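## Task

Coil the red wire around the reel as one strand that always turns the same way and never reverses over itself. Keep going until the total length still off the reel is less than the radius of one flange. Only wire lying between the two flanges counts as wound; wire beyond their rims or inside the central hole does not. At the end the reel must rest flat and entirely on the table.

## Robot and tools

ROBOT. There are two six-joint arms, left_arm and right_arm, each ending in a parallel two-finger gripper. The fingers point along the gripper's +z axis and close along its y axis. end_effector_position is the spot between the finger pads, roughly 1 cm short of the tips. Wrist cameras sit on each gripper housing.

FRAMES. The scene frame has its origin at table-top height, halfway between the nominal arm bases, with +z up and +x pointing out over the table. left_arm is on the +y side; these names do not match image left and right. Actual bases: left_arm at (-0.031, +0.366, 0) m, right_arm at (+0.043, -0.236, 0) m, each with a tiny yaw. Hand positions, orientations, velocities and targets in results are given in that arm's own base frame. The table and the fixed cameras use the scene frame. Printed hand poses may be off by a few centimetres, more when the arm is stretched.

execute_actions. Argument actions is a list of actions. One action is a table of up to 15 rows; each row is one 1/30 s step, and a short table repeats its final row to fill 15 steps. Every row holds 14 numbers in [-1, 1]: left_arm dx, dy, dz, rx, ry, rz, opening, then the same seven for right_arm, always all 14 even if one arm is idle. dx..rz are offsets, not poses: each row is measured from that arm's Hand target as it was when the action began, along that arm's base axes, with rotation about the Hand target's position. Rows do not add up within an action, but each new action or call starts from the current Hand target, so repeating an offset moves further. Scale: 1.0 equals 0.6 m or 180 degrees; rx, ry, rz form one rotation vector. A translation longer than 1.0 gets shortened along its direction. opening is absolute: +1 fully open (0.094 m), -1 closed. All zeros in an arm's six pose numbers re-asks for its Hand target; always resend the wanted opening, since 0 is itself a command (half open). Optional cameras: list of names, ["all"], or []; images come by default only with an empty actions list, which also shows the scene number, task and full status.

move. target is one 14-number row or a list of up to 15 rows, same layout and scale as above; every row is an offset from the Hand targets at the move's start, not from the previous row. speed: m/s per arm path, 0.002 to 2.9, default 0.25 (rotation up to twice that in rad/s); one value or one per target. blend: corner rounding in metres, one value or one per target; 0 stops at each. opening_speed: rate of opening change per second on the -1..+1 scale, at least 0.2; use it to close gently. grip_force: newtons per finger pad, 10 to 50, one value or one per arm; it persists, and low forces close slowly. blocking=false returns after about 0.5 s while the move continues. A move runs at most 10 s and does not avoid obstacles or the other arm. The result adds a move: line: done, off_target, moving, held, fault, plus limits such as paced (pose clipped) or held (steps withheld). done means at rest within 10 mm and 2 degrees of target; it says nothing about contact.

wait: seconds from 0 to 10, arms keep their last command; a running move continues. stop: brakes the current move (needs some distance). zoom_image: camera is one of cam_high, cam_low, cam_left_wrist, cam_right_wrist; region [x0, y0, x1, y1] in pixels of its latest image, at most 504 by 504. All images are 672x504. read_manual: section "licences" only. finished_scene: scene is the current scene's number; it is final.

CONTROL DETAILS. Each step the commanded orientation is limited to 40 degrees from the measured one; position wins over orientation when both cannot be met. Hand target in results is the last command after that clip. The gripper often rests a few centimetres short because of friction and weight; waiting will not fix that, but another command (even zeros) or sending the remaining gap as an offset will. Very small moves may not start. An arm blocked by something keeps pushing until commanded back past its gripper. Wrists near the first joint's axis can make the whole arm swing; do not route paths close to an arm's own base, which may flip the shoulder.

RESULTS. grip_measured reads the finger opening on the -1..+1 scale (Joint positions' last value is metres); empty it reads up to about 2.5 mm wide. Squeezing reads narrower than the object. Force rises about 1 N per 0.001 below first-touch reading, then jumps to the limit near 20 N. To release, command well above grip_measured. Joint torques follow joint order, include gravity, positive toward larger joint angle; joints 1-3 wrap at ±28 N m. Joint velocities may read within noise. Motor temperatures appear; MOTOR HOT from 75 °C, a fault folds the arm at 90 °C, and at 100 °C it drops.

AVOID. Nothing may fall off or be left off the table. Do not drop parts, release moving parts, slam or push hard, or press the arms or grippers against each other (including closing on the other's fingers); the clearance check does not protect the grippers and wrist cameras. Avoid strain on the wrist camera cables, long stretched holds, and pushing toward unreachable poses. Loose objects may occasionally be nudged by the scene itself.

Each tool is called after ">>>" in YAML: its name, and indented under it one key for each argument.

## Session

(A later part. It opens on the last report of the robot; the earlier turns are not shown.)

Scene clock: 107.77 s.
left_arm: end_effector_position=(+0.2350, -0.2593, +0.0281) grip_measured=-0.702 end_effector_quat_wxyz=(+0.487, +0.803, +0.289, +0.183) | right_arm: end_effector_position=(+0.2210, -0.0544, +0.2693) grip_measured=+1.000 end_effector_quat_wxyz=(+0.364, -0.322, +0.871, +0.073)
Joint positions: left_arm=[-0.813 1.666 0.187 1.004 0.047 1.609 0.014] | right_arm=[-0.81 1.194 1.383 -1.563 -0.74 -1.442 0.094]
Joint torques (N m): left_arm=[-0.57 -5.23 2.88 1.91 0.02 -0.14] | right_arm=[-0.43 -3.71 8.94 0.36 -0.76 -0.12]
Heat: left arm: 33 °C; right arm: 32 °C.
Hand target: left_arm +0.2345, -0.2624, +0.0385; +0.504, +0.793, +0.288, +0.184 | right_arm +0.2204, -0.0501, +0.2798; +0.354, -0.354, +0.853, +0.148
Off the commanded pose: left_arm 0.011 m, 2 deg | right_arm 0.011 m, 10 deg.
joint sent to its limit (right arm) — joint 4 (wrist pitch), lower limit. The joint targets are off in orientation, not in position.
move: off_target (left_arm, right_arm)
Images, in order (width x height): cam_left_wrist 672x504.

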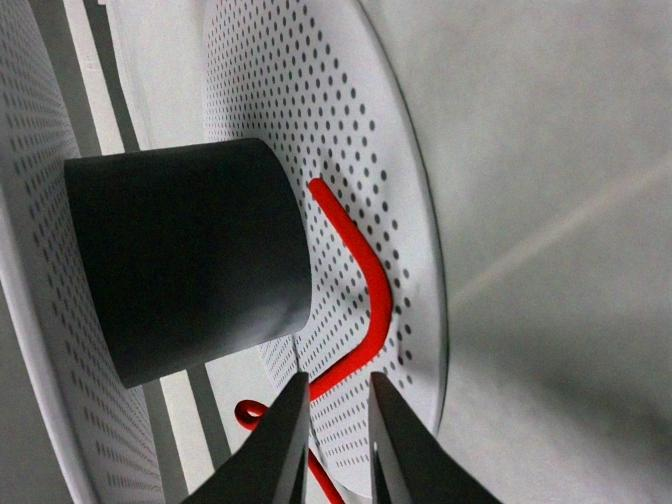

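>>> move:
  target:
    - [-0.065,0.077,0.0,0,0,0,-0.7,0,0,0,0,0,0,1]
    - [-0.065,0.09,0.15,0,0,0,-0.7,0,0,0,0,0,0,1]
  speed: 0.1
  cameras: ["cam_left_wrist","cam_high"]

Scene clock: 112.67 s.
left_arm: end_effector_position=(+0.1928, -0.2057, +0.1144) grip_measured=-0.702 end_effector_quat_wxyz=(+0.493, +0.799, +0.292, +0.182) | right_arm: end_effector_position=(+0.2210, -0.0544, +0.2693) grip_measured=+1.000 end_effector_quat_wxyz=(+0.364, -0.322, +0.871, +0.073)
Joint positions: left_arm=[-0.762 0.664 0.207 -0.01 0.093 1.621 0.014] | right_arm=[-0.81 1.194 1.383 -1.563 -0.74 -1.442 0.094]
Joint torques (N m): left_arm=[0.7 -0.17 9.96 1.55 0.18 0.02] | right_arm=[-0.35 -3.81 8.98 0.36 -0.74 -0.1]
Motor temperatures (°C): left_arm=[28 33 33 32 23 25 26] | right_arm=[24 29 30 32 23 25 23]
Heat: left arm: 33 °C; right arm: 32 °C.
Hand target: left_arm +0.1954, -0.2084, +0.1285; +0.504, +0.793, +0.288, +0.184 | right_arm +0.2204, -0.0501, +0.2798; +0.354, -0.354, +0.853, +0.148
Off the commanded pose: left_arm 0.015 m, 2 deg | right_arm 0.011 m, 10 deg.
joint sent to its limit (right arm) — joint 4 (wrist pitch), lower limit. The joint targets are off in orientation, not in position.
move: off_target (left_arm, right_arm)
Images, in order (width x height): cam_high 672x504, cam_left_wrist 672x504.

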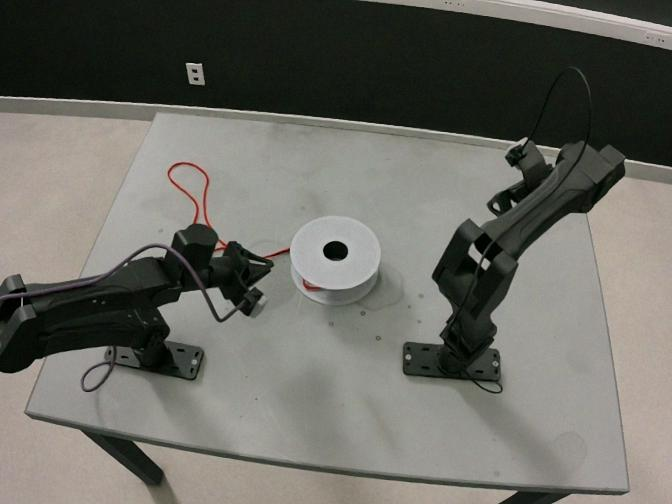

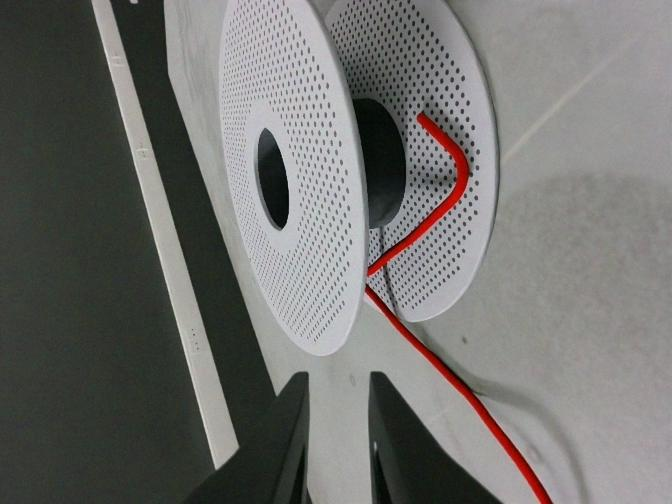

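>>> move:
  target: [0,0,0,0,0,0,-0.7,-0.0277,0.5052,-0.1913,0.0366,0.2854,-0.5497,-0.4]
  speed: 0.25
  cameras: ["cam_right_wrist","cam_high"]

Scene clock: 121.03 s.
left_arm: end_effector_position=(+0.1927, -0.2057, +0.1143) grip_measured=-0.702 end_effector_quat_wxyz=(+0.492, +0.799, +0.292, +0.182) | right_arm: end_effector_position=(+0.2066, +0.2507, +0.1642) grip_measured=-0.398 end_effector_quat_wxyz=(+0.005, +0.499, +0.867, +0.007)
Joint positions: left_arm=[-0.762 0.664 0.207 -0.011 0.094 1.621 0.014] | right_arm=[0.882 1.768 1.676 -1.463 0.007 1.926 0.028]
Joint torques (N m): left_arm=[0.72 -0.2 9.98 1.57 0.18 0.03] | right_arm=[0.55 -8.25 9.13 0.02 -0.09 0.1]
Heat: left arm: 34 °C; right arm: 32 °C.
Hand target: left_arm +0.1954, -0.2084, +0.1285; +0.504, +0.793, +0.288, +0.184 | right_arm +0.2038, +0.2530, +0.1651; -0.001, +0.500, +0.866, +0.000
Off the commanded pose: left_arm 0.015 m, 2 deg | right_arm 0.004 m, 1 deg.
move: off_target (left_arm)
Images, in order (width x height): cam_high 672x504, cam_right_wrist 672x504.

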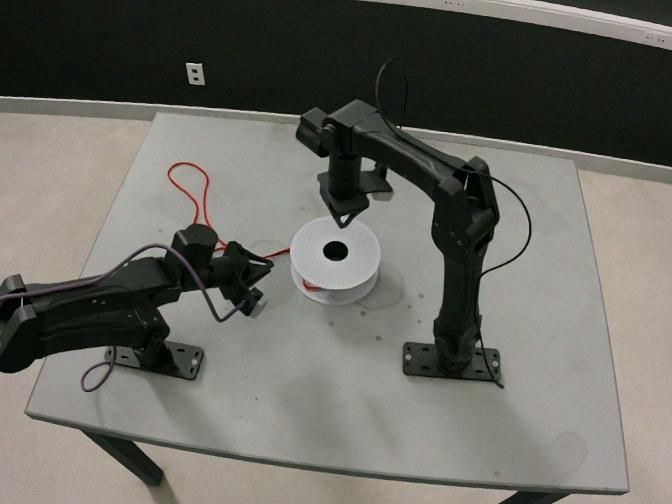

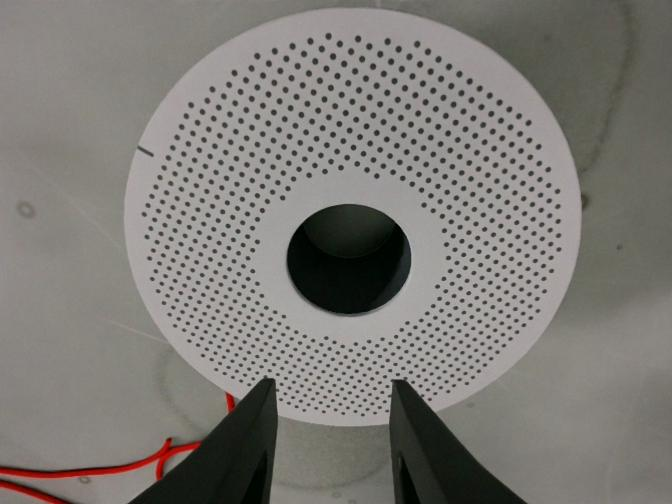

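>>> move:
  target:
    - [0,0,0,0,0,0,-0.7,-0.0105,0.0027,-0.1,0,0,0,-0.83]
    - [0,0,0,0,0,0,-0.7,-0.0105,0.0027,-0.173,0,0,0,-0.83]
  speed: 0.1
  cameras: ["cam_right_wrist"]

Scene clock: 126.50 s.
left_arm: end_effector_position=(+0.1927, -0.2057, +0.1143) grip_measured=-0.702 end_effector_quat_wxyz=(+0.492, +0.799, +0.292, +0.182) | right_arm: end_effector_position=(+0.2021, +0.2548, +0.0690) grip_measured=-0.828 end_effector_quat_wxyz=(+0.004, +0.499, +0.867, +0.010)
Joint positions: left_arm=[-0.762 0.664 0.207 -0.011 0.094 1.621 0.014] | right_arm=[0.9 1.778 1.309 -1.08 0.006 1.945 0.008]
Joint torques (N m): left_arm=[0.69 -0.18 9.98 1.57 0.18 0.02] | right_arm=[0.59 -8.36 6.11 0.29 -0.08 0.09]
Heat: left arm: 34 °C; right arm: 32 °C.
Hand target: left_arm +0.1954, -0.2084, +0.1285; +0.504, +0.793, +0.288, +0.184 | right_arm +0.1975, +0.2546, +0.0612; -0.001, +0.500, +0.866, +0.000
Off the commanded pose: left_arm 0.015 m, 2 deg | right_arm 0.009 m, 1 deg.
move: off_target (left_arm)
Images, in order (width x height): cam_right_wrist 672x504.

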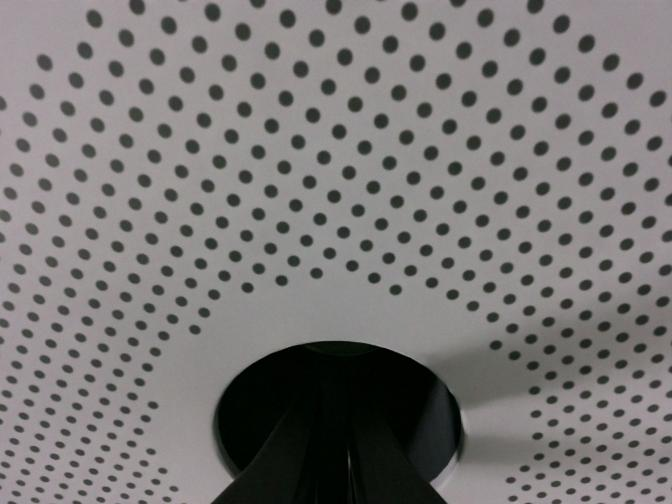

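>>> move:
  target:
    - [0,0,0,0,0,0,-0.7,-0.004,0,-0.023,0,0,0,-0.83]
  speed: 0.06
  cameras: ["cam_right_wrist"]

Scene clock: 128.43 s.
left_arm: end_effector_position=(+0.1927, -0.2057, +0.1143) grip_measured=-0.702 end_effector_quat_wxyz=(+0.492, +0.799, +0.292, +0.182) | right_arm: end_effector_position=(+0.2002, +0.2554, +0.0562) grip_measured=-0.828 end_effector_quat_wxyz=(+0.005, +0.499, +0.866, +0.012)
Joint positions: left_arm=[-0.762 0.664 0.207 -0.011 0.094 1.621 0.014] | right_arm=[0.906 1.785 1.264 -1.025 0.006 1.951 0.008]
Joint torques (N m): left_arm=[0.69 -0.2 9.98 1.58 0.18 0.02] | right_arm=[0.57 -8.12 5.93 0.32 -0.09 0.11]
Heat: left arm: 34 °C; right arm: 32 °C.
Hand target: left_arm +0.1954, -0.2084, +0.1285; +0.504, +0.793, +0.288, +0.184 | right_arm +0.1951, +0.2546, +0.0474; -0.001, +0.500, +0.866, +0.000
Off the commanded pose: left_arm 0.015 m, 2 deg | right_arm 0.010 m, 2 deg.
move: off_target (left_arm)
Images, in order (width x height): cam_right_wrist 672x504.

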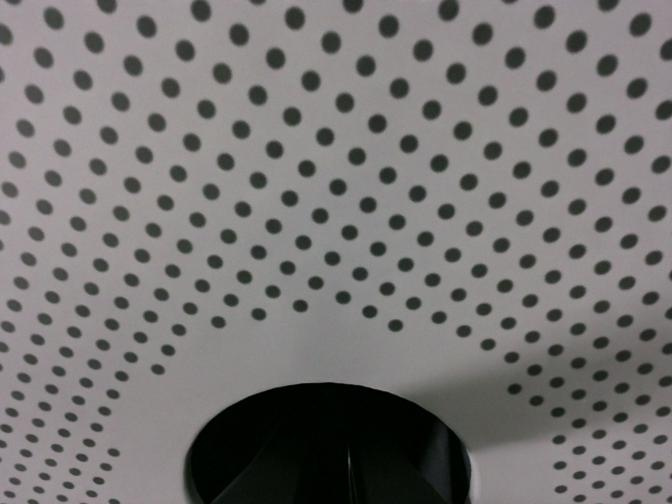

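>>> move:
  target: [0,0,0,0,0,0,-0.7,0,0,0,0,0,0,-0.5]
  opening_speed: 0.2
  cameras: ["cam_right_wrist"]

Scene clock: 131.17 s.
left_arm: end_effector_position=(+0.1927, -0.2057, +0.1143) grip_measured=-0.702 end_effector_quat_wxyz=(+0.492, +0.799, +0.292, +0.182) | right_arm: end_effector_position=(+0.2003, +0.2555, +0.0562) grip_measured=-0.502 end_effector_quat_wxyz=(+0.005, +0.499, +0.866, +0.012)
Joint positions: left_arm=[-0.762 0.664 0.207 -0.011 0.094 1.621 0.014] | right_arm=[0.906 1.785 1.264 -1.025 0.006 1.951 0.023]
Joint torques (N m): left_arm=[0.72 -0.18 9.98 1.57 0.18 0.02] | right_arm=[0.64 -8.2 5.91 0.31 -0.1 0.1]
Heat: left arm: 35 °C; right arm: 32 °C.
Hand target: left_arm +0.1954, -0.2084, +0.1285; +0.504, +0.793, +0.288, +0.184 | right_arm +0.1951, +0.2545, +0.0474; -0.001, +0.500, +0.866, +0.000
Off the commanded pose: left_arm 0.015 m, 2 deg | right_arm 0.010 m, 2 deg.
move: off_target (left_arm)
Images, in order (width x height): cam_right_wrist 672x504.

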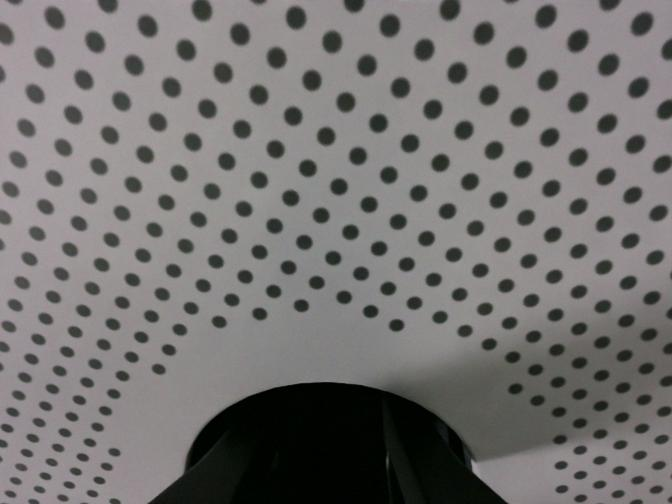

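>>> move:
  target: [0,0,0,0,0,0,-0.7,0,0,0,0,0,0,-0.4]
  opening_speed: 0.2
  cameras: ["cam_right_wrist"]

Scene clock: 132.60 s.
left_arm: end_effector_position=(+0.1927, -0.2057, +0.1143) grip_measured=-0.702 end_effector_quat_wxyz=(+0.492, +0.799, +0.292, +0.182) | right_arm: end_effector_position=(+0.2005, +0.2557, +0.0562) grip_measured=-0.402 end_effector_quat_wxyz=(+0.005, +0.499, +0.866, +0.013)
Joint positions: left_arm=[-0.762 0.664 0.207 -0.011 0.094 1.621 0.014] | right_arm=[0.906 1.785 1.264 -1.023 0.006 1.951 0.028]
Joint torques (N m): left_arm=[0.7 -0.17 9.96 1.57 0.17 0.02] | right_arm=[0.55 -8.12 5.9 0.32 -0.1 0.09]
Heat: left arm: 35 °C; right arm: 32 °C.
Hand target: left_arm +0.1954, -0.2084, +0.1285; +0.504, +0.793, +0.288, +0.184 | right_arm +0.1951, +0.2545, +0.0474; -0.001, +0.500, +0.866, +0.000
Off the commanded pose: left_arm 0.015 m, 2 deg | right_arm 0.010 m, 2 deg.
move: off_target (left_arm)
Images, in order (width x height): cam_right_wrist 672x504.

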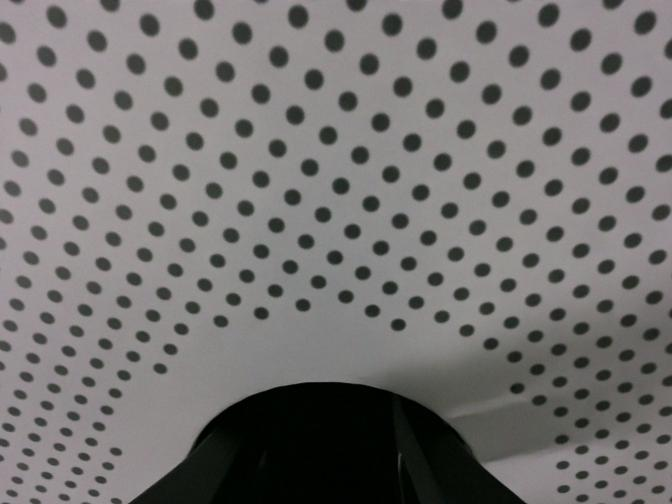

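>>> move:
  target: [0,0,0,0,0,0,-0.7,0,0,0,0,0,0,-0.34]
  opening_speed: 0.2
  cameras: ["cam_right_wrist"]

Scene clock: 133.83 s.
left_arm: end_effector_position=(+0.1927, -0.2057, +0.1143) grip_measured=-0.702 end_effector_quat_wxyz=(+0.492, +0.799, +0.292, +0.182) | right_arm: end_effector_position=(+0.2007, +0.2566, +0.0562) grip_measured=-0.342 end_effector_quat_wxyz=(+0.004, +0.499, +0.866, +0.014)
Joint positions: left_arm=[-0.762 0.664 0.207 -0.011 0.094 1.621 0.014] | right_arm=[0.906 1.785 1.264 -1.02 0.004 1.951 0.031]
Joint torques (N m): left_arm=[0.7 -0.18 9.98 1.57 0.18 0.02] | right_arm=[0.64 -8.23 5.91 0.27 -0.08 0.11]
Heat: left arm: 35 °C; right arm: 32 °C.
Hand target: left_arm +0.1954, -0.2084, +0.1285; +0.504, +0.793, +0.288, +0.184 | right_arm +0.1951, +0.2545, +0.0474; +0.000, +0.500, +0.866, +0.000
Off the commanded pose: left_arm 0.015 m, 2 deg | right_arm 0.011 m, 2 deg.
move: off_target (left_arm, right_arm)
Images, in order (width x height): cam_right_wrist 672x504.

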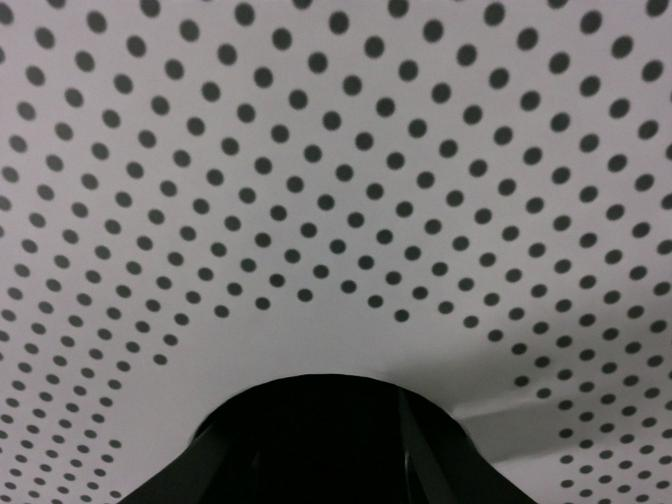

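>>> move:
  target: [0,0,0,0,0,0,-0.7,0,0,0,0,0,0.1667,-0.32]
  speed: 0.2
  cameras: ["cam_right_wrist","cam_left_wrist","cam_high"]

Scene clock: 136.77 s.
left_arm: end_effector_position=(+0.1927, -0.2057, +0.1143) grip_measured=-0.702 end_effector_quat_wxyz=(+0.492, +0.799, +0.292, +0.182) | right_arm: end_effector_position=(+0.2008, +0.2569, +0.0562) grip_measured=-0.322 end_effector_quat_wxyz=(+0.007, +0.267, +0.964, +0.014)
Joint positions: left_arm=[-0.762 0.664 0.207 -0.011 0.094 1.621 0.014] | right_arm=[0.906 1.785 1.264 -1.019 0.003 1.446 0.032]
Joint torques (N m): left_arm=[0.69 -0.2 9.98 1.57 0.18 0.02] | right_arm=[0.62 -8.02 6 0.28 -0.07 -0.1]
Heat: left arm: 35 °C; right arm: 32 °C.
Hand target: left_arm +0.1954, -0.2084, +0.1285; +0.504, +0.793, +0.288, +0.184 | right_arm +0.1951, +0.2546, +0.0474; +0.000, +0.259, +0.966, +0.000
Off the commanded pose: left_arm 0.015 m, 2 deg | right_arm 0.011 m, 2 deg.
move: off_target (left_arm, right_arm)
Images, in order (width x height): cam_high 672x504, cam_left_wrist 672x504, cam_right_wrist 672x504.

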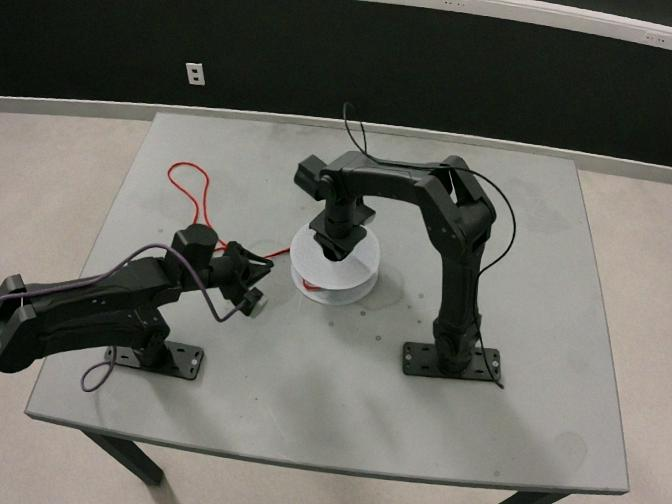

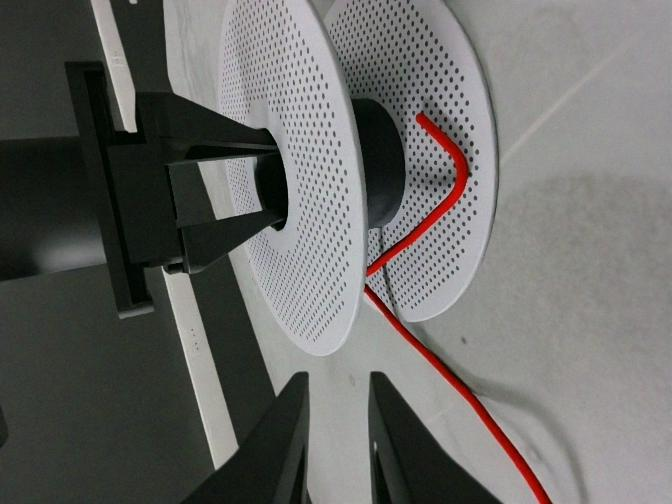

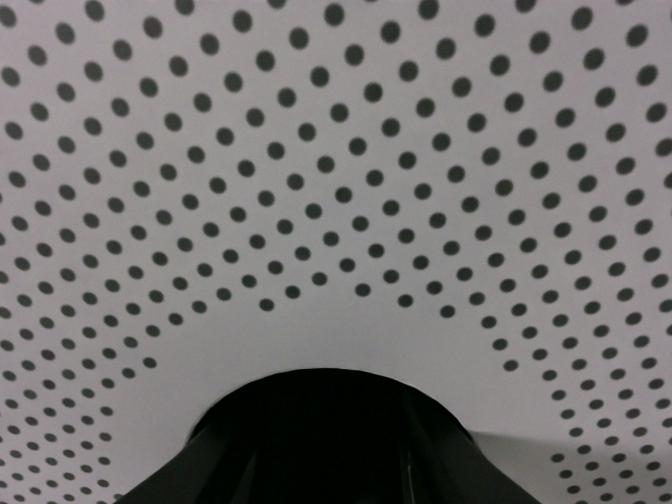

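>>> move:
  target:
    - [0.206,0.059,0.08,-0.0367,0.4146,0.5364,0.2,0,0,0,0,0,0,-0.6]
    - [0.206,0.059,0.061,0.3952,-0.2276,-0.6736,0.2,0,0,0,0,0,0,-0.6]
  speed: 0.3
  cameras: ["cam_left_wrist","cam_high"]

Scene clock: 146.63 s.
left_arm: end_effector_position=(+0.2733, -0.1907, +0.1540) grip_measured=+0.198 end_effector_quat_wxyz=(+0.253, +0.567, +0.778, +0.096) | right_arm: end_effector_position=(+0.2008, +0.2569, +0.0562) grip_measured=-0.598 end_effector_quat_wxyz=(+0.007, +0.266, +0.964, +0.014)
Joint positions: left_arm=[-0.742 1.346 1.081 -0.808 -0.241 0.579 0.056] | right_arm=[0.906 1.785 1.264 -1.019 0.003 1.445 0.019]
Joint torques (N m): left_arm=[-0.23 -4.15 6.09 0.96 -0.13 0.04] | right_arm=[0.65 -8.06 5.98 0.27 -0.04 -0.09]
Heat: left arm: 35 °C; right arm: 32 °C.
Hand target: left_arm +0.2717, -0.1901, +0.1538; +0.253, +0.569, +0.776, +0.097 (not the last commanded pose) | right_arm +0.1951, +0.2546, +0.0474; +0.000, +0.259, +0.966, +0.000
Off the commanded pose: left_arm 0.050 m, 153 deg | right_arm 0.011 m, 2 deg.
move: held (left_arm; a check stopped the path), off_target (right_arm); path passed 0 of 2 targets; limits=held
pose unreachable (left arm): on one or more control steps of this call, first in action 0 (counted from 0), this arm could not follow its commanded pose, so it was not sent that pose on those steps. It may still have moved: this result reports where it is.
cause: moving toward the commanded pose would bring a part of the arm too close to another arm (this arm's wrist camera and the right arm's wrist (the part past joint 4), at the place that arm is still heading or pushing toward).
Images, in order (width x height): cam_high 672x504, cam_left_wrist 672x504.

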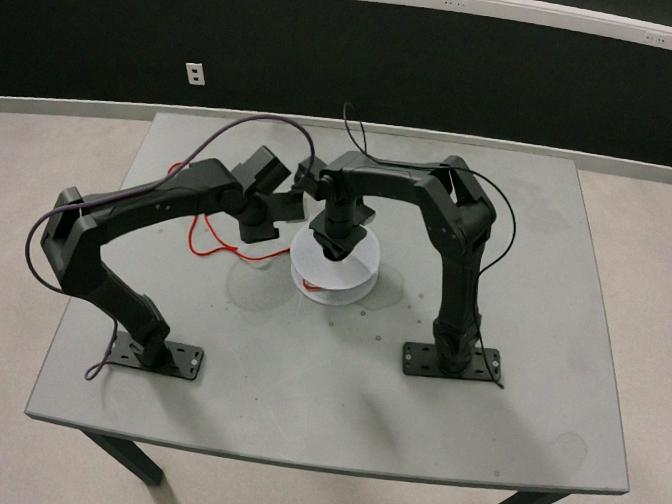

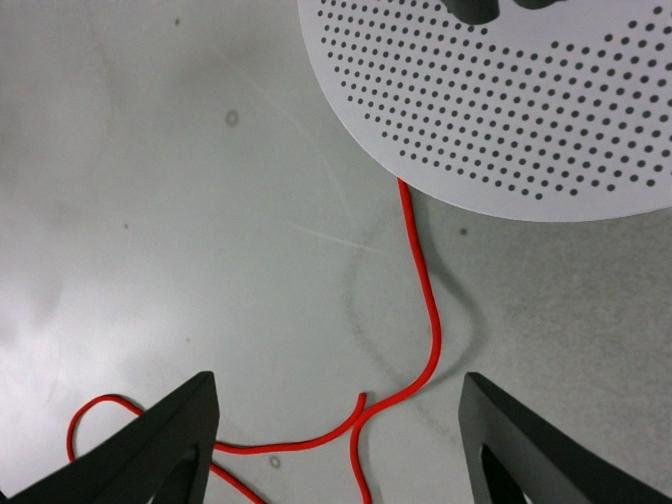

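>>> move:
  target:
    - [-0.02,0.2,0.027,0,0,0,0.2,0,0,0,0,0,0,-0.6]
    - [0.047,0.183,0.027,-0.2078,0.1152,0.8195,0.2,0,0,0,0,0,0,-0.6]
    - [0.079,0.0285,0.027,-0.2078,0.1152,0.8195,0.2,0,0,0,0,0,0,-0.6]
  speed: 0.3
  blend: 0.02
  cameras: ["cam_left_wrist","cam_high"]

Scene clock: 155.20 s.
left_arm: end_effector_position=(+0.3168, -0.1764, +0.1661) grip_measured=+0.198 end_effector_quat_wxyz=(-0.004, -0.637, +0.771, -0.003) | right_arm: end_effector_position=(+0.2008, +0.2569, +0.0562) grip_measured=-0.598 end_effector_quat_wxyz=(+0.007, +0.266, +0.964, +0.014)
Joint positions: left_arm=[-0.506 1.939 1.905 -1.534 0.01 -1.887 0.056] | right_arm=[0.906 1.785 1.264 -1.019 0.003 1.445 0.019]
Joint torques (N m): left_arm=[0.58 -7.02 8.2 -0.07 -0.11 -0.07] | right_arm=[0.59 -8.13 5.97 0.28 -0.06 -0.09]
Heat: left arm: 35 °C; right arm: 31 °C.
Hand target: left_arm +0.3192, -0.1730, +0.1700; +0.000, -0.643, +0.766, +0.000 | right_arm +0.1951, +0.2546, +0.0474; +0.000, +0.259, +0.966, +0.000
Off the commanded pose: left_arm 0.006 m, 1 deg | right_arm 0.011 m, 2 deg.
move: off_target (right_arm)
Images, in order (width x height): cam_high 672x504, cam_left_wrist 672x504.

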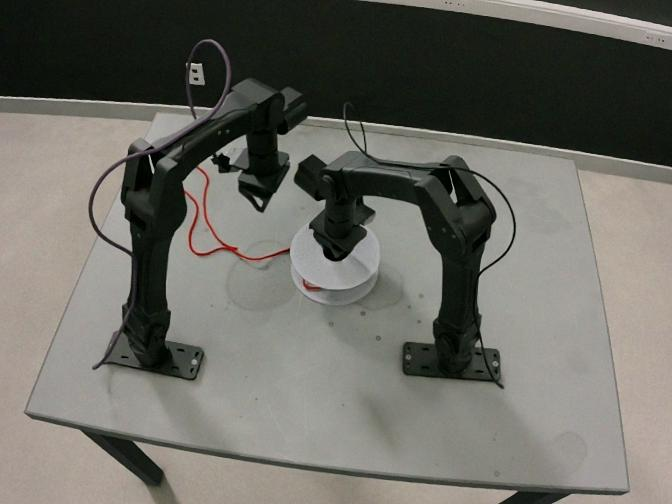

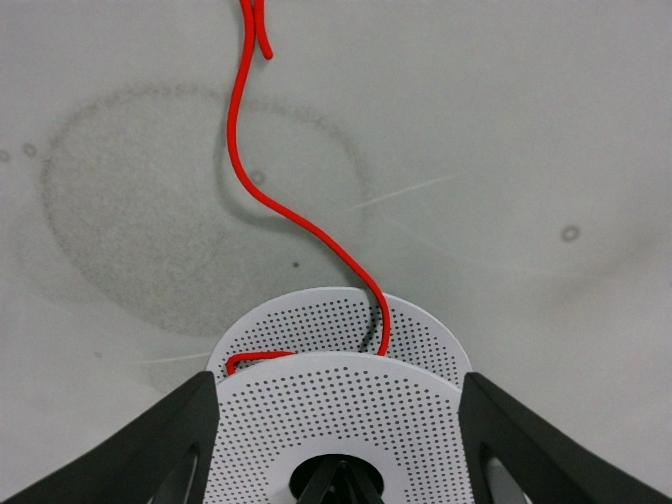

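>>> move:
  target: [-0.078,0.075,-0.2,0,0,0,-0.1,0,0,0,0,0,0,-0.6]
  speed: 0.2
  cameras: ["cam_left_wrist"]

Scene clock: 158.97 s.
left_arm: end_effector_position=(+0.2692, -0.1308, +0.0435) grip_measured=-0.098 end_effector_quat_wxyz=(-0.010, -0.643, +0.766, +0.012) | right_arm: end_effector_position=(+0.2008, +0.2569, +0.0562) grip_measured=-0.598 end_effector_quat_wxyz=(+0.007, +0.266, +0.964, +0.014)
Joint positions: left_arm=[-0.45 1.758 1.178 -1.02 0.01 -1.846 0.042] | right_arm=[0.906 1.785 1.264 -1.019 0.003 1.445 0.019]
Joint torques (N m): left_arm=[0.55 -8.24 4.78 0.17 -0.12 0.06] | right_arm=[0.61 -8.06 6.01 0.28 -0.03 -0.09]
Heat: left arm: 35 °C; right arm: 31 °C.
Hand target: left_arm +0.2723, -0.1281, +0.0500; +0.000, -0.643, +0.766, +0.000 | right_arm +0.1951, +0.2546, +0.0474; +0.000, +0.259, +0.966, +0.000
Off the commanded pose: left_arm 0.008 m, 2 deg | right_arm 0.011 m, 2 deg.
move: off_target (right_arm)
Images, in order (width x height): cam_left_wrist 672x504.

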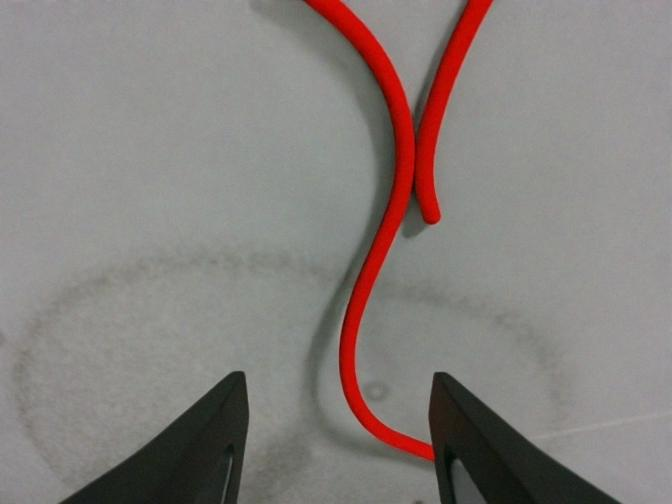

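>>> move:
  target:
    - [0,0,-0.052,0,0,0,-0.4,0,0,0,0,0,0,-0.6]
    - [0,0,-0.052,0,0,0,-1,0,0,0,0,0,0,-0.6]
  speed: 0.08
  opening_speed: 1.0
  cameras: ["cam_left_wrist"]

Scene clock: 162.83 s.
left_arm: end_effector_position=(+0.2717, -0.1319, +0.0227) grip_measured=-0.995 end_effector_quat_wxyz=(-0.003, -0.643, +0.766, -0.005) | right_arm: end_effector_position=(+0.2008, +0.2569, +0.0562) grip_measured=-0.598 end_effector_quat_wxyz=(+0.007, +0.266, +0.964, +0.014)
Joint positions: left_arm=[-0.45 1.764 1.097 -0.896 0.01 -1.846 0] | right_arm=[0.906 1.785 1.264 -1.019 0.003 1.445 0.019]
Joint torques (N m): left_arm=[0.57 -5.37 4.77 0.22 -0.11 0.06] | right_arm=[0.66 -8.13 5.96 0.28 -0.07 -0.11]
Heat: left arm: 34 °C; right arm: 31 °C.
Hand target: left_arm +0.2723, -0.1281, +0.0188; +0.000, -0.643, +0.766, +0.000 | right_arm +0.1951, +0.2546, +0.0474; +0.000, +0.259, +0.966, +0.000
Off the commanded pose: left_arm 0.006 m, 1 deg | right_arm 0.011 m, 2 deg.
move: off_target (right_arm)
Images, in order (width x height): cam_left_wrist 672x504.

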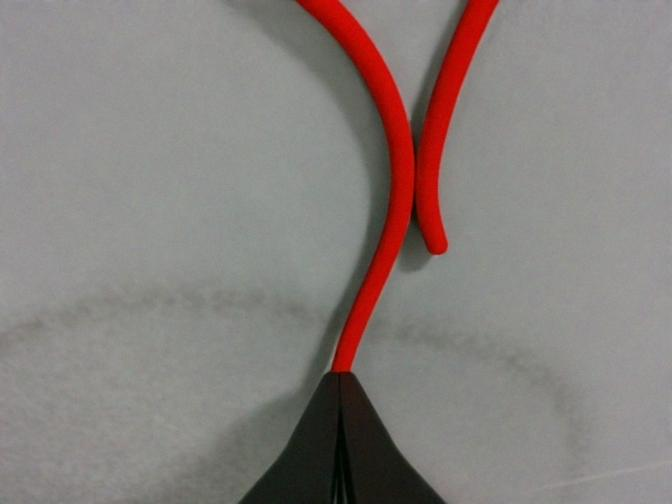

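>>> move:
  target:
    - [0,0,0,0,0,0,-0.6,0,0,0,0,0,0,-0.6]
    - [0,0,-0.017,0,0,0,-0.6,0,0,0,0,0,0,-0.6]
    - [0,0,-0.017,0,0,0,-1,0,0,0,0,0,0,-0.6]
  speed: 0.08
  opening_speed: 1.0
  cameras: ["cam_left_wrist"]

Scene clock: 165.80 s.
left_arm: end_effector_position=(+0.2723, -0.1323, +0.0131) grip_measured=-0.952 end_effector_quat_wxyz=(-0.002, -0.643, +0.766, -0.007) | right_arm: end_effector_position=(+0.2008, +0.2569, +0.0562) grip_measured=-0.598 end_effector_quat_wxyz=(+0.007, +0.266, +0.964, +0.014)
Joint positions: left_arm=[-0.45 1.781 1.075 -0.855 0.01 -1.845 0.002] | right_arm=[0.906 1.785 1.264 -1.019 0.003 1.445 0.019]
Joint torques (N m): left_arm=[0.55 -5.34 4.57 0.23 -0.11 0.06] | right_arm=[0.66 -8.13 5.98 0.27 -0.04 -0.11]
Heat: left arm: 34 °C; right arm: 31 °C.
Hand target: left_arm +0.2723, -0.1281, +0.0085; +0.000, -0.643, +0.766, +0.000 | right_arm +0.1951, +0.2546, +0.0474; +0.000, +0.259, +0.966, +0.000
Off the commanded pose: left_arm 0.006 m, 1 deg | right_arm 0.011 m, 2 deg.
move: off_target (right_arm)
Images, in order (width x height): cam_left_wrist 672x504.

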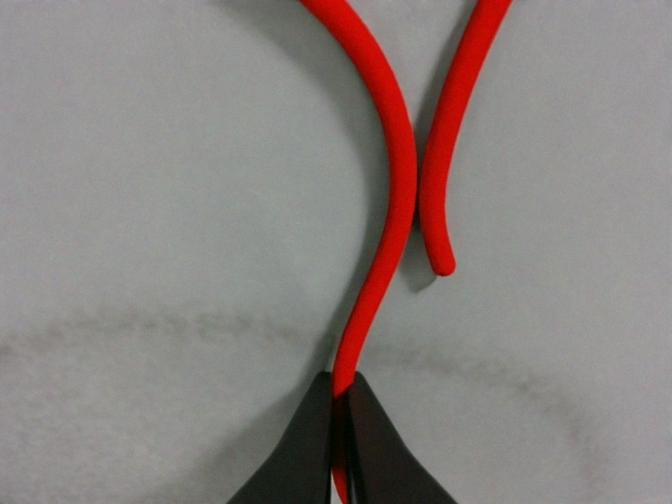

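>>> move:
  target:
    - [0,0,0.03,0,0,0,-1,0,0,0,0,0,0,-0.7]
    - [0.16,-0.027,0.03,0,0,-0.1,-1,0,0,0,0,0,-0.1667,-0.7]
  speed: 0.12
  cameras: ["all"]

Scene clock: 172.10 s.
left_arm: end_effector_position=(+0.3630, -0.1472, +0.0246) grip_measured=-0.952 end_effector_quat_wxyz=(-0.003, -0.515, +0.857, -0.004) | right_arm: end_effector_position=(+0.2008, +0.2569, +0.0562) grip_measured=-0.698 end_effector_quat_wxyz=(+0.004, +0.499, +0.867, +0.015)
Joint positions: left_arm=[-0.383 2.086 1.552 -1.035 0.01 -1.466 0.002] | right_arm=[0.906 1.785 1.264 -1.019 0.003 1.951 0.014]
Joint torques (N m): left_arm=[0.66 -7.69 8.18 -0.03 -0.11 0.06] | right_arm=[0.62 -8.03 5.97 0.25 -0.08 0.08]
Heat: left arm: 34 °C; right arm: 31 °C.
Hand target: left_arm +0.3684, -0.1443, +0.0266; +0.000, -0.515, +0.857, +0.000 | right_arm +0.1951, +0.2546, +0.0474; +0.000, +0.500, +0.866, +0.000
Off the commanded pose: left_arm 0.006 m, 1 deg | right_arm 0.011 m, 2 deg.
move: off_target (right_arm)

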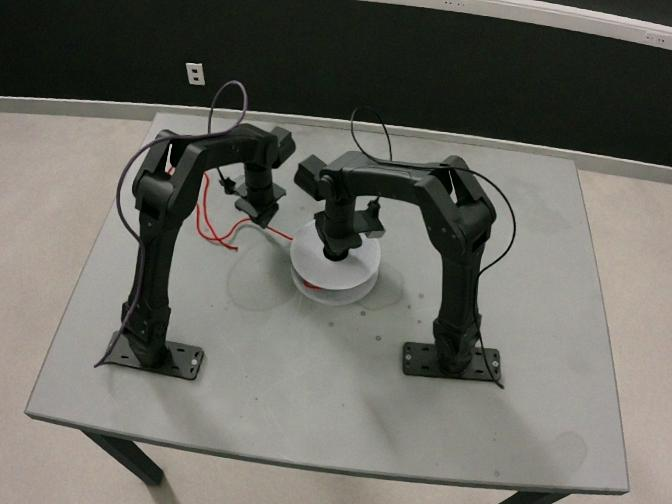

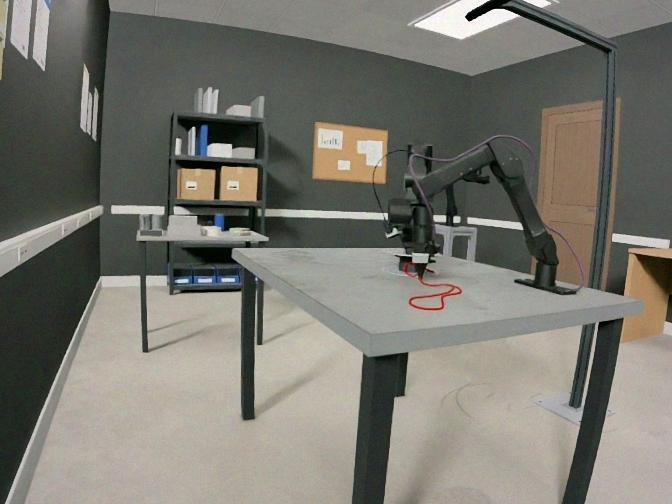

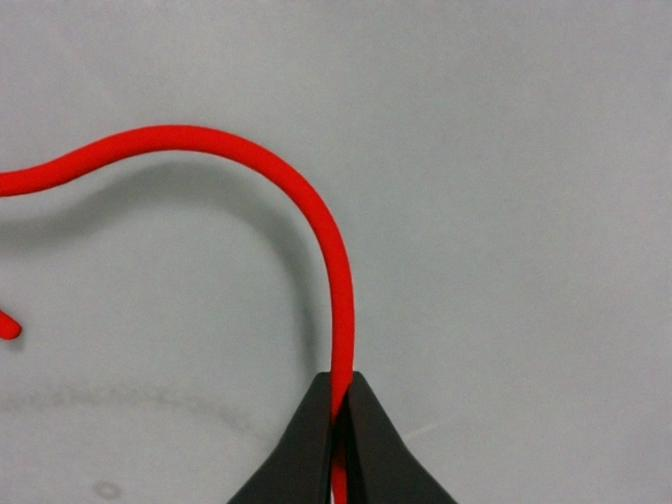

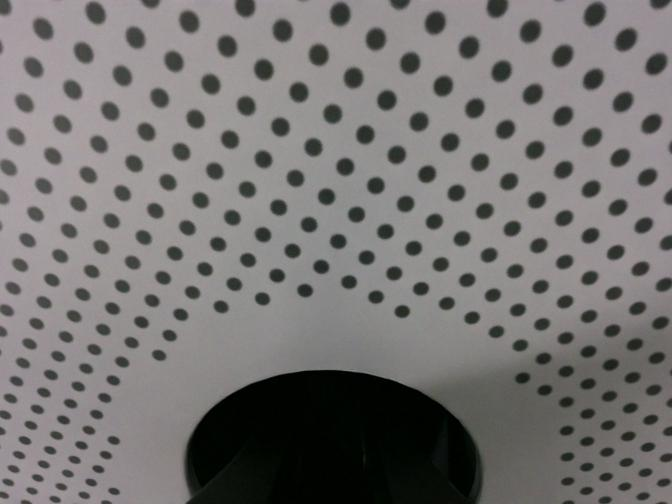

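>>> move:
  target:
    - [0,0,0,0,0,0,-1,0,0,0,0,0,0,-0.2]
    - [-0.02,-0.03,0,0,0,0,-1,0,0,0,0,0,0.333,-0.2]
  speed: 0.25
  opening_speed: 0.5
  cameras: ["cam_high","cam_right_wrist","cam_low"]

>>> zoom_image:
  camera: "cam_high"
  region: [220, 190, 420, 330]

Scene clock: 177.40 s.
left_arm: end_effector_position=(+0.3569, -0.1612, +0.0246) grip_measured=-0.952 end_effector_quat_wxyz=(-0.004, -0.515, +0.857, -0.003) | right_arm: end_effector_position=(+0.2007, +0.2581, +0.0583) grip_measured=-0.210 end_effector_quat_wxyz=(+0.011, +0.020, +1.000, +0.015)
Joint positions: left_arm=[-0.422 2.086 1.552 -1.035 0.01 -1.504 0.002] | right_arm=[0.906 1.78 1.267 -1.02 -0.002 0.945 0.037]
Joint torques (N m): left_arm=[-0.65 -8.7 6.02 0.05 -0.11 -0.08] | right_arm=[0.65 -7.69 5.83 0.29 0 -0.35]
Heat: left arm: 34 °C; right arm: 31 °C.
Hand target: left_arm +0.3563, -0.1623, +0.0266; +0.000, -0.515, +0.857, +0.000 | right_arm +0.1951, +0.2546, +0.0474; +0.000, +0.000, +1.000, +0.000
Off the commanded pose: left_arm 0.002 m, 1 deg | right_arm 0.013 m, 3 deg.
move: off_target (right_arm)
Images, in order (width x height): cam_high 672x504, cam_low 672x504, cam_right_wrist 672x504.

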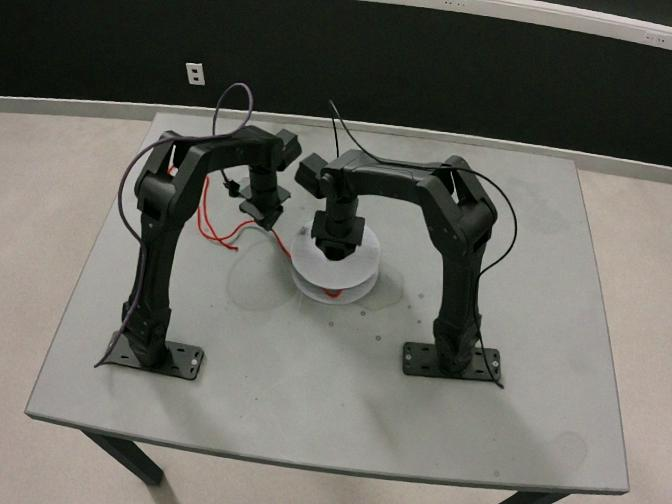

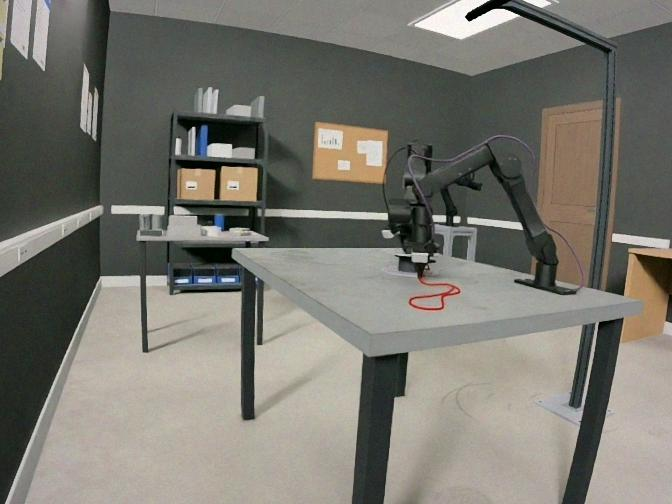

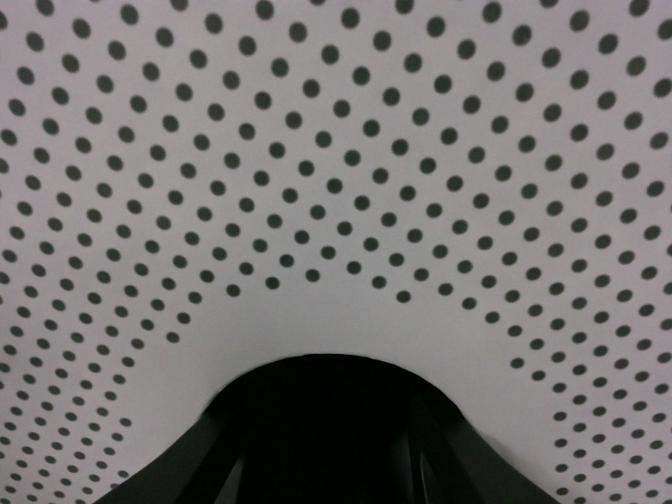

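Scaled by 2.520 from the camera's 672x504 image, which has a finer 960x720 frame.

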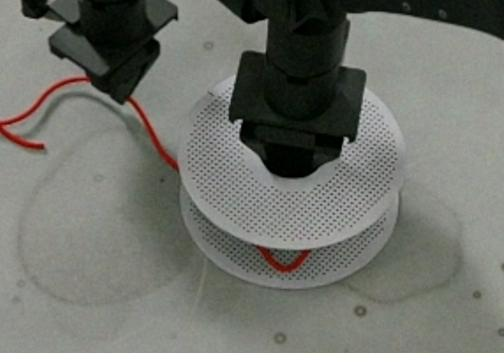

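>>> move:
  target:
    - [-0.025,-0.045,0,0,0,0,-1,0,0,0,0,0,0.333,-0.2]
  speed: 0.25
  cameras: ["cam_high","cam_right_wrist"]

>>> zoom_image:
  camera: "cam_high"
  region: [220, 190, 420, 330]

Scene clock: 181.33 s.
left_arm: end_effector_position=(+0.3431, -0.1888, +0.0246) grip_measured=-0.952 end_effector_quat_wxyz=(-0.004, -0.515, +0.857, -0.003) | right_arm: end_effector_position=(+0.2012, +0.2587, +0.0589) grip_measured=-0.206 end_effector_quat_wxyz=(+0.019, -0.482, +0.876, +0.009)
Joint positions: left_arm=[-0.501 2.086 1.552 -1.035 0.01 -1.583 0.002] | right_arm=[0.906 1.778 1.267 -1.017 -0.002 -0.1 0.037]
Joint torques (N m): left_arm=[-0.62 -9.01 5.41 0.07 -0.11 -0.07] | right_arm=[0.64 -7.6 5.78 0.28 0.01 -0.35]
Heat: left arm: 34 °C; right arm: 31 °C.
Hand target: left_arm +0.3413, -0.1894, +0.0266; +0.000, -0.515, +0.857, +0.000 | right_arm +0.1952, +0.2546, +0.0474; +0.000, -0.499, +0.866, +0.000
Off the commanded pose: left_arm 0.003 m, 1 deg | right_arm 0.014 m, 3 deg.
move: off_target (right_arm)
Images, in order (width x height): cam_high 672x504, cam_right_wrist 672x504.

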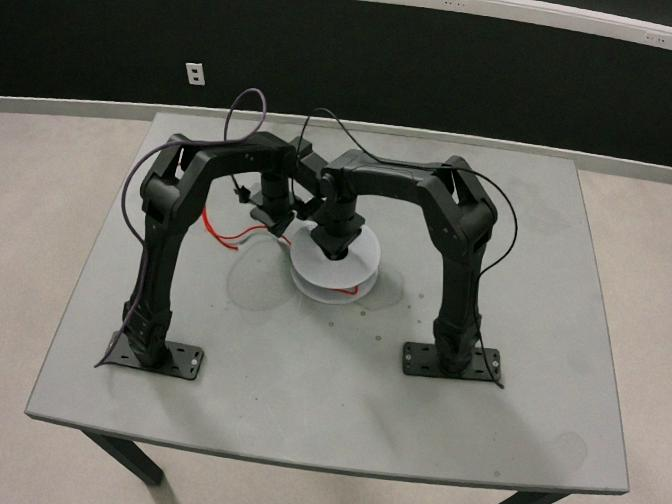

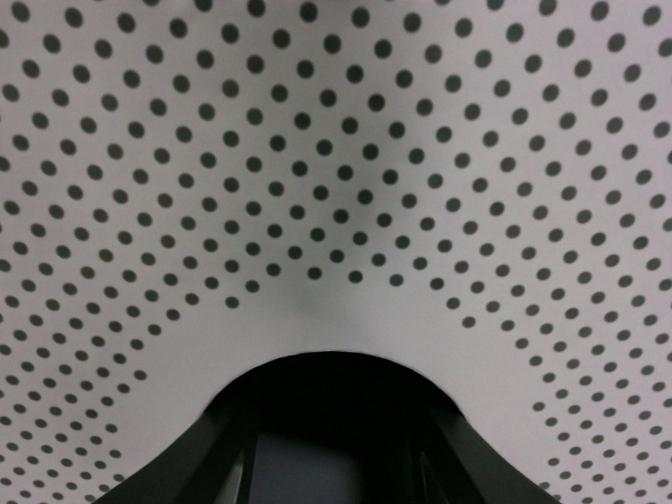

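Scaled by 2.520 from the camera's 672x504 image, which has a finer 960x720 frame.

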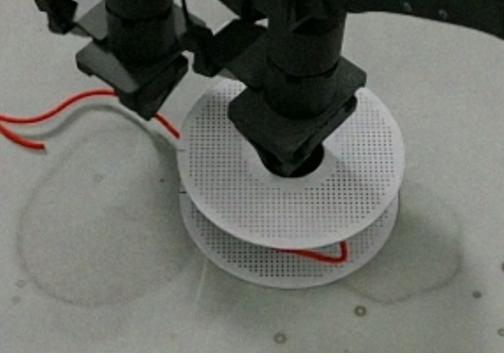

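>>> move:
  target:
    - [0,0,0,0,0,0,-0.4,0,0,0,0,0,0,-0.2]
    - [0,0,0.03,0,0,0,-0.4,0,0,0,0,0,0,-0.2]
    - [0.03,0.13,0.18,0,0,0,0.2,0,0,0,0,0,0,-0.2]
  speed: 0.2
  blend: [0,0.01,0]
  cameras: ["cam_left_wrist","cam_high"]

Scene clock: 185.87 s.
left_arm: end_effector_position=(+0.3569, -0.1123, +0.1184) grip_measured=+0.198 end_effector_quat_wxyz=(-0.015, -0.518, +0.855, +0.010) | right_arm: end_effector_position=(+0.2012, +0.2587, +0.0589) grip_measured=-0.206 end_effector_quat_wxyz=(+0.019, -0.482, +0.876, +0.009)
Joint positions: left_arm=[-0.304 2.005 1.807 -1.408 0.008 -1.392 0.056] | right_arm=[0.906 1.778 1.267 -1.017 -0.002 -0.1 0.037]
Joint torques (N m): left_arm=[0.08 -10.1 8.23 -0.12 -0.1 0.06] | right_arm=[0.66 -7.65 5.85 0.26 0 -0.38]
Heat: left arm: 34 °C; right arm: 31 °C.
Hand target: left_arm +0.3593, -0.1113, +0.1347; +0.000, -0.515, +0.857, +0.000 | right_arm +0.1952, +0.2546, +0.0474; +0.000, -0.499, +0.866, +0.000
Off the commanded pose: left_arm 0.016 m, 2 deg | right_arm 0.014 m, 3 deg.
move: off_target (left_arm, right_arm); blend cut to 0.009 m at target 2; target 3's new opening was sent with left_arm's hand 0.016 m and 2 deg from that target
Images, in order (width x height): cam_high 672x504, cam_left_wrist 672x504.

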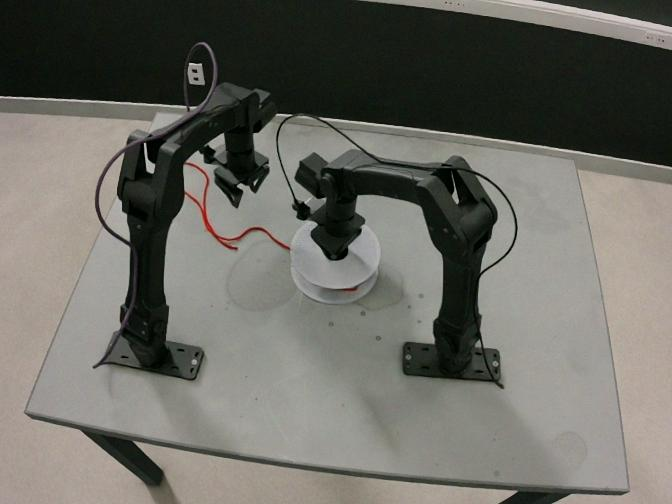

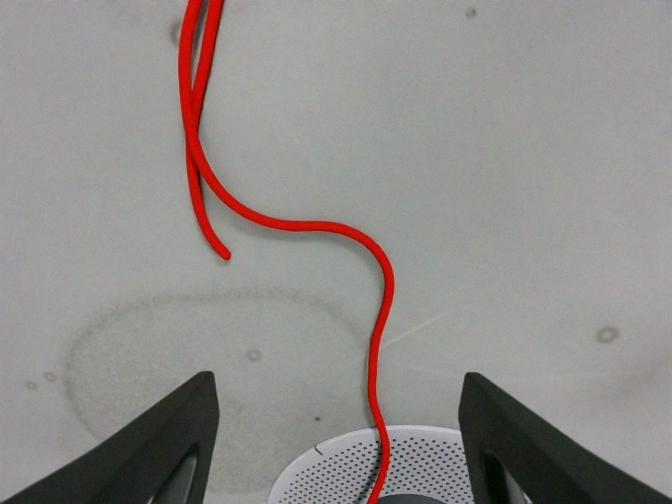

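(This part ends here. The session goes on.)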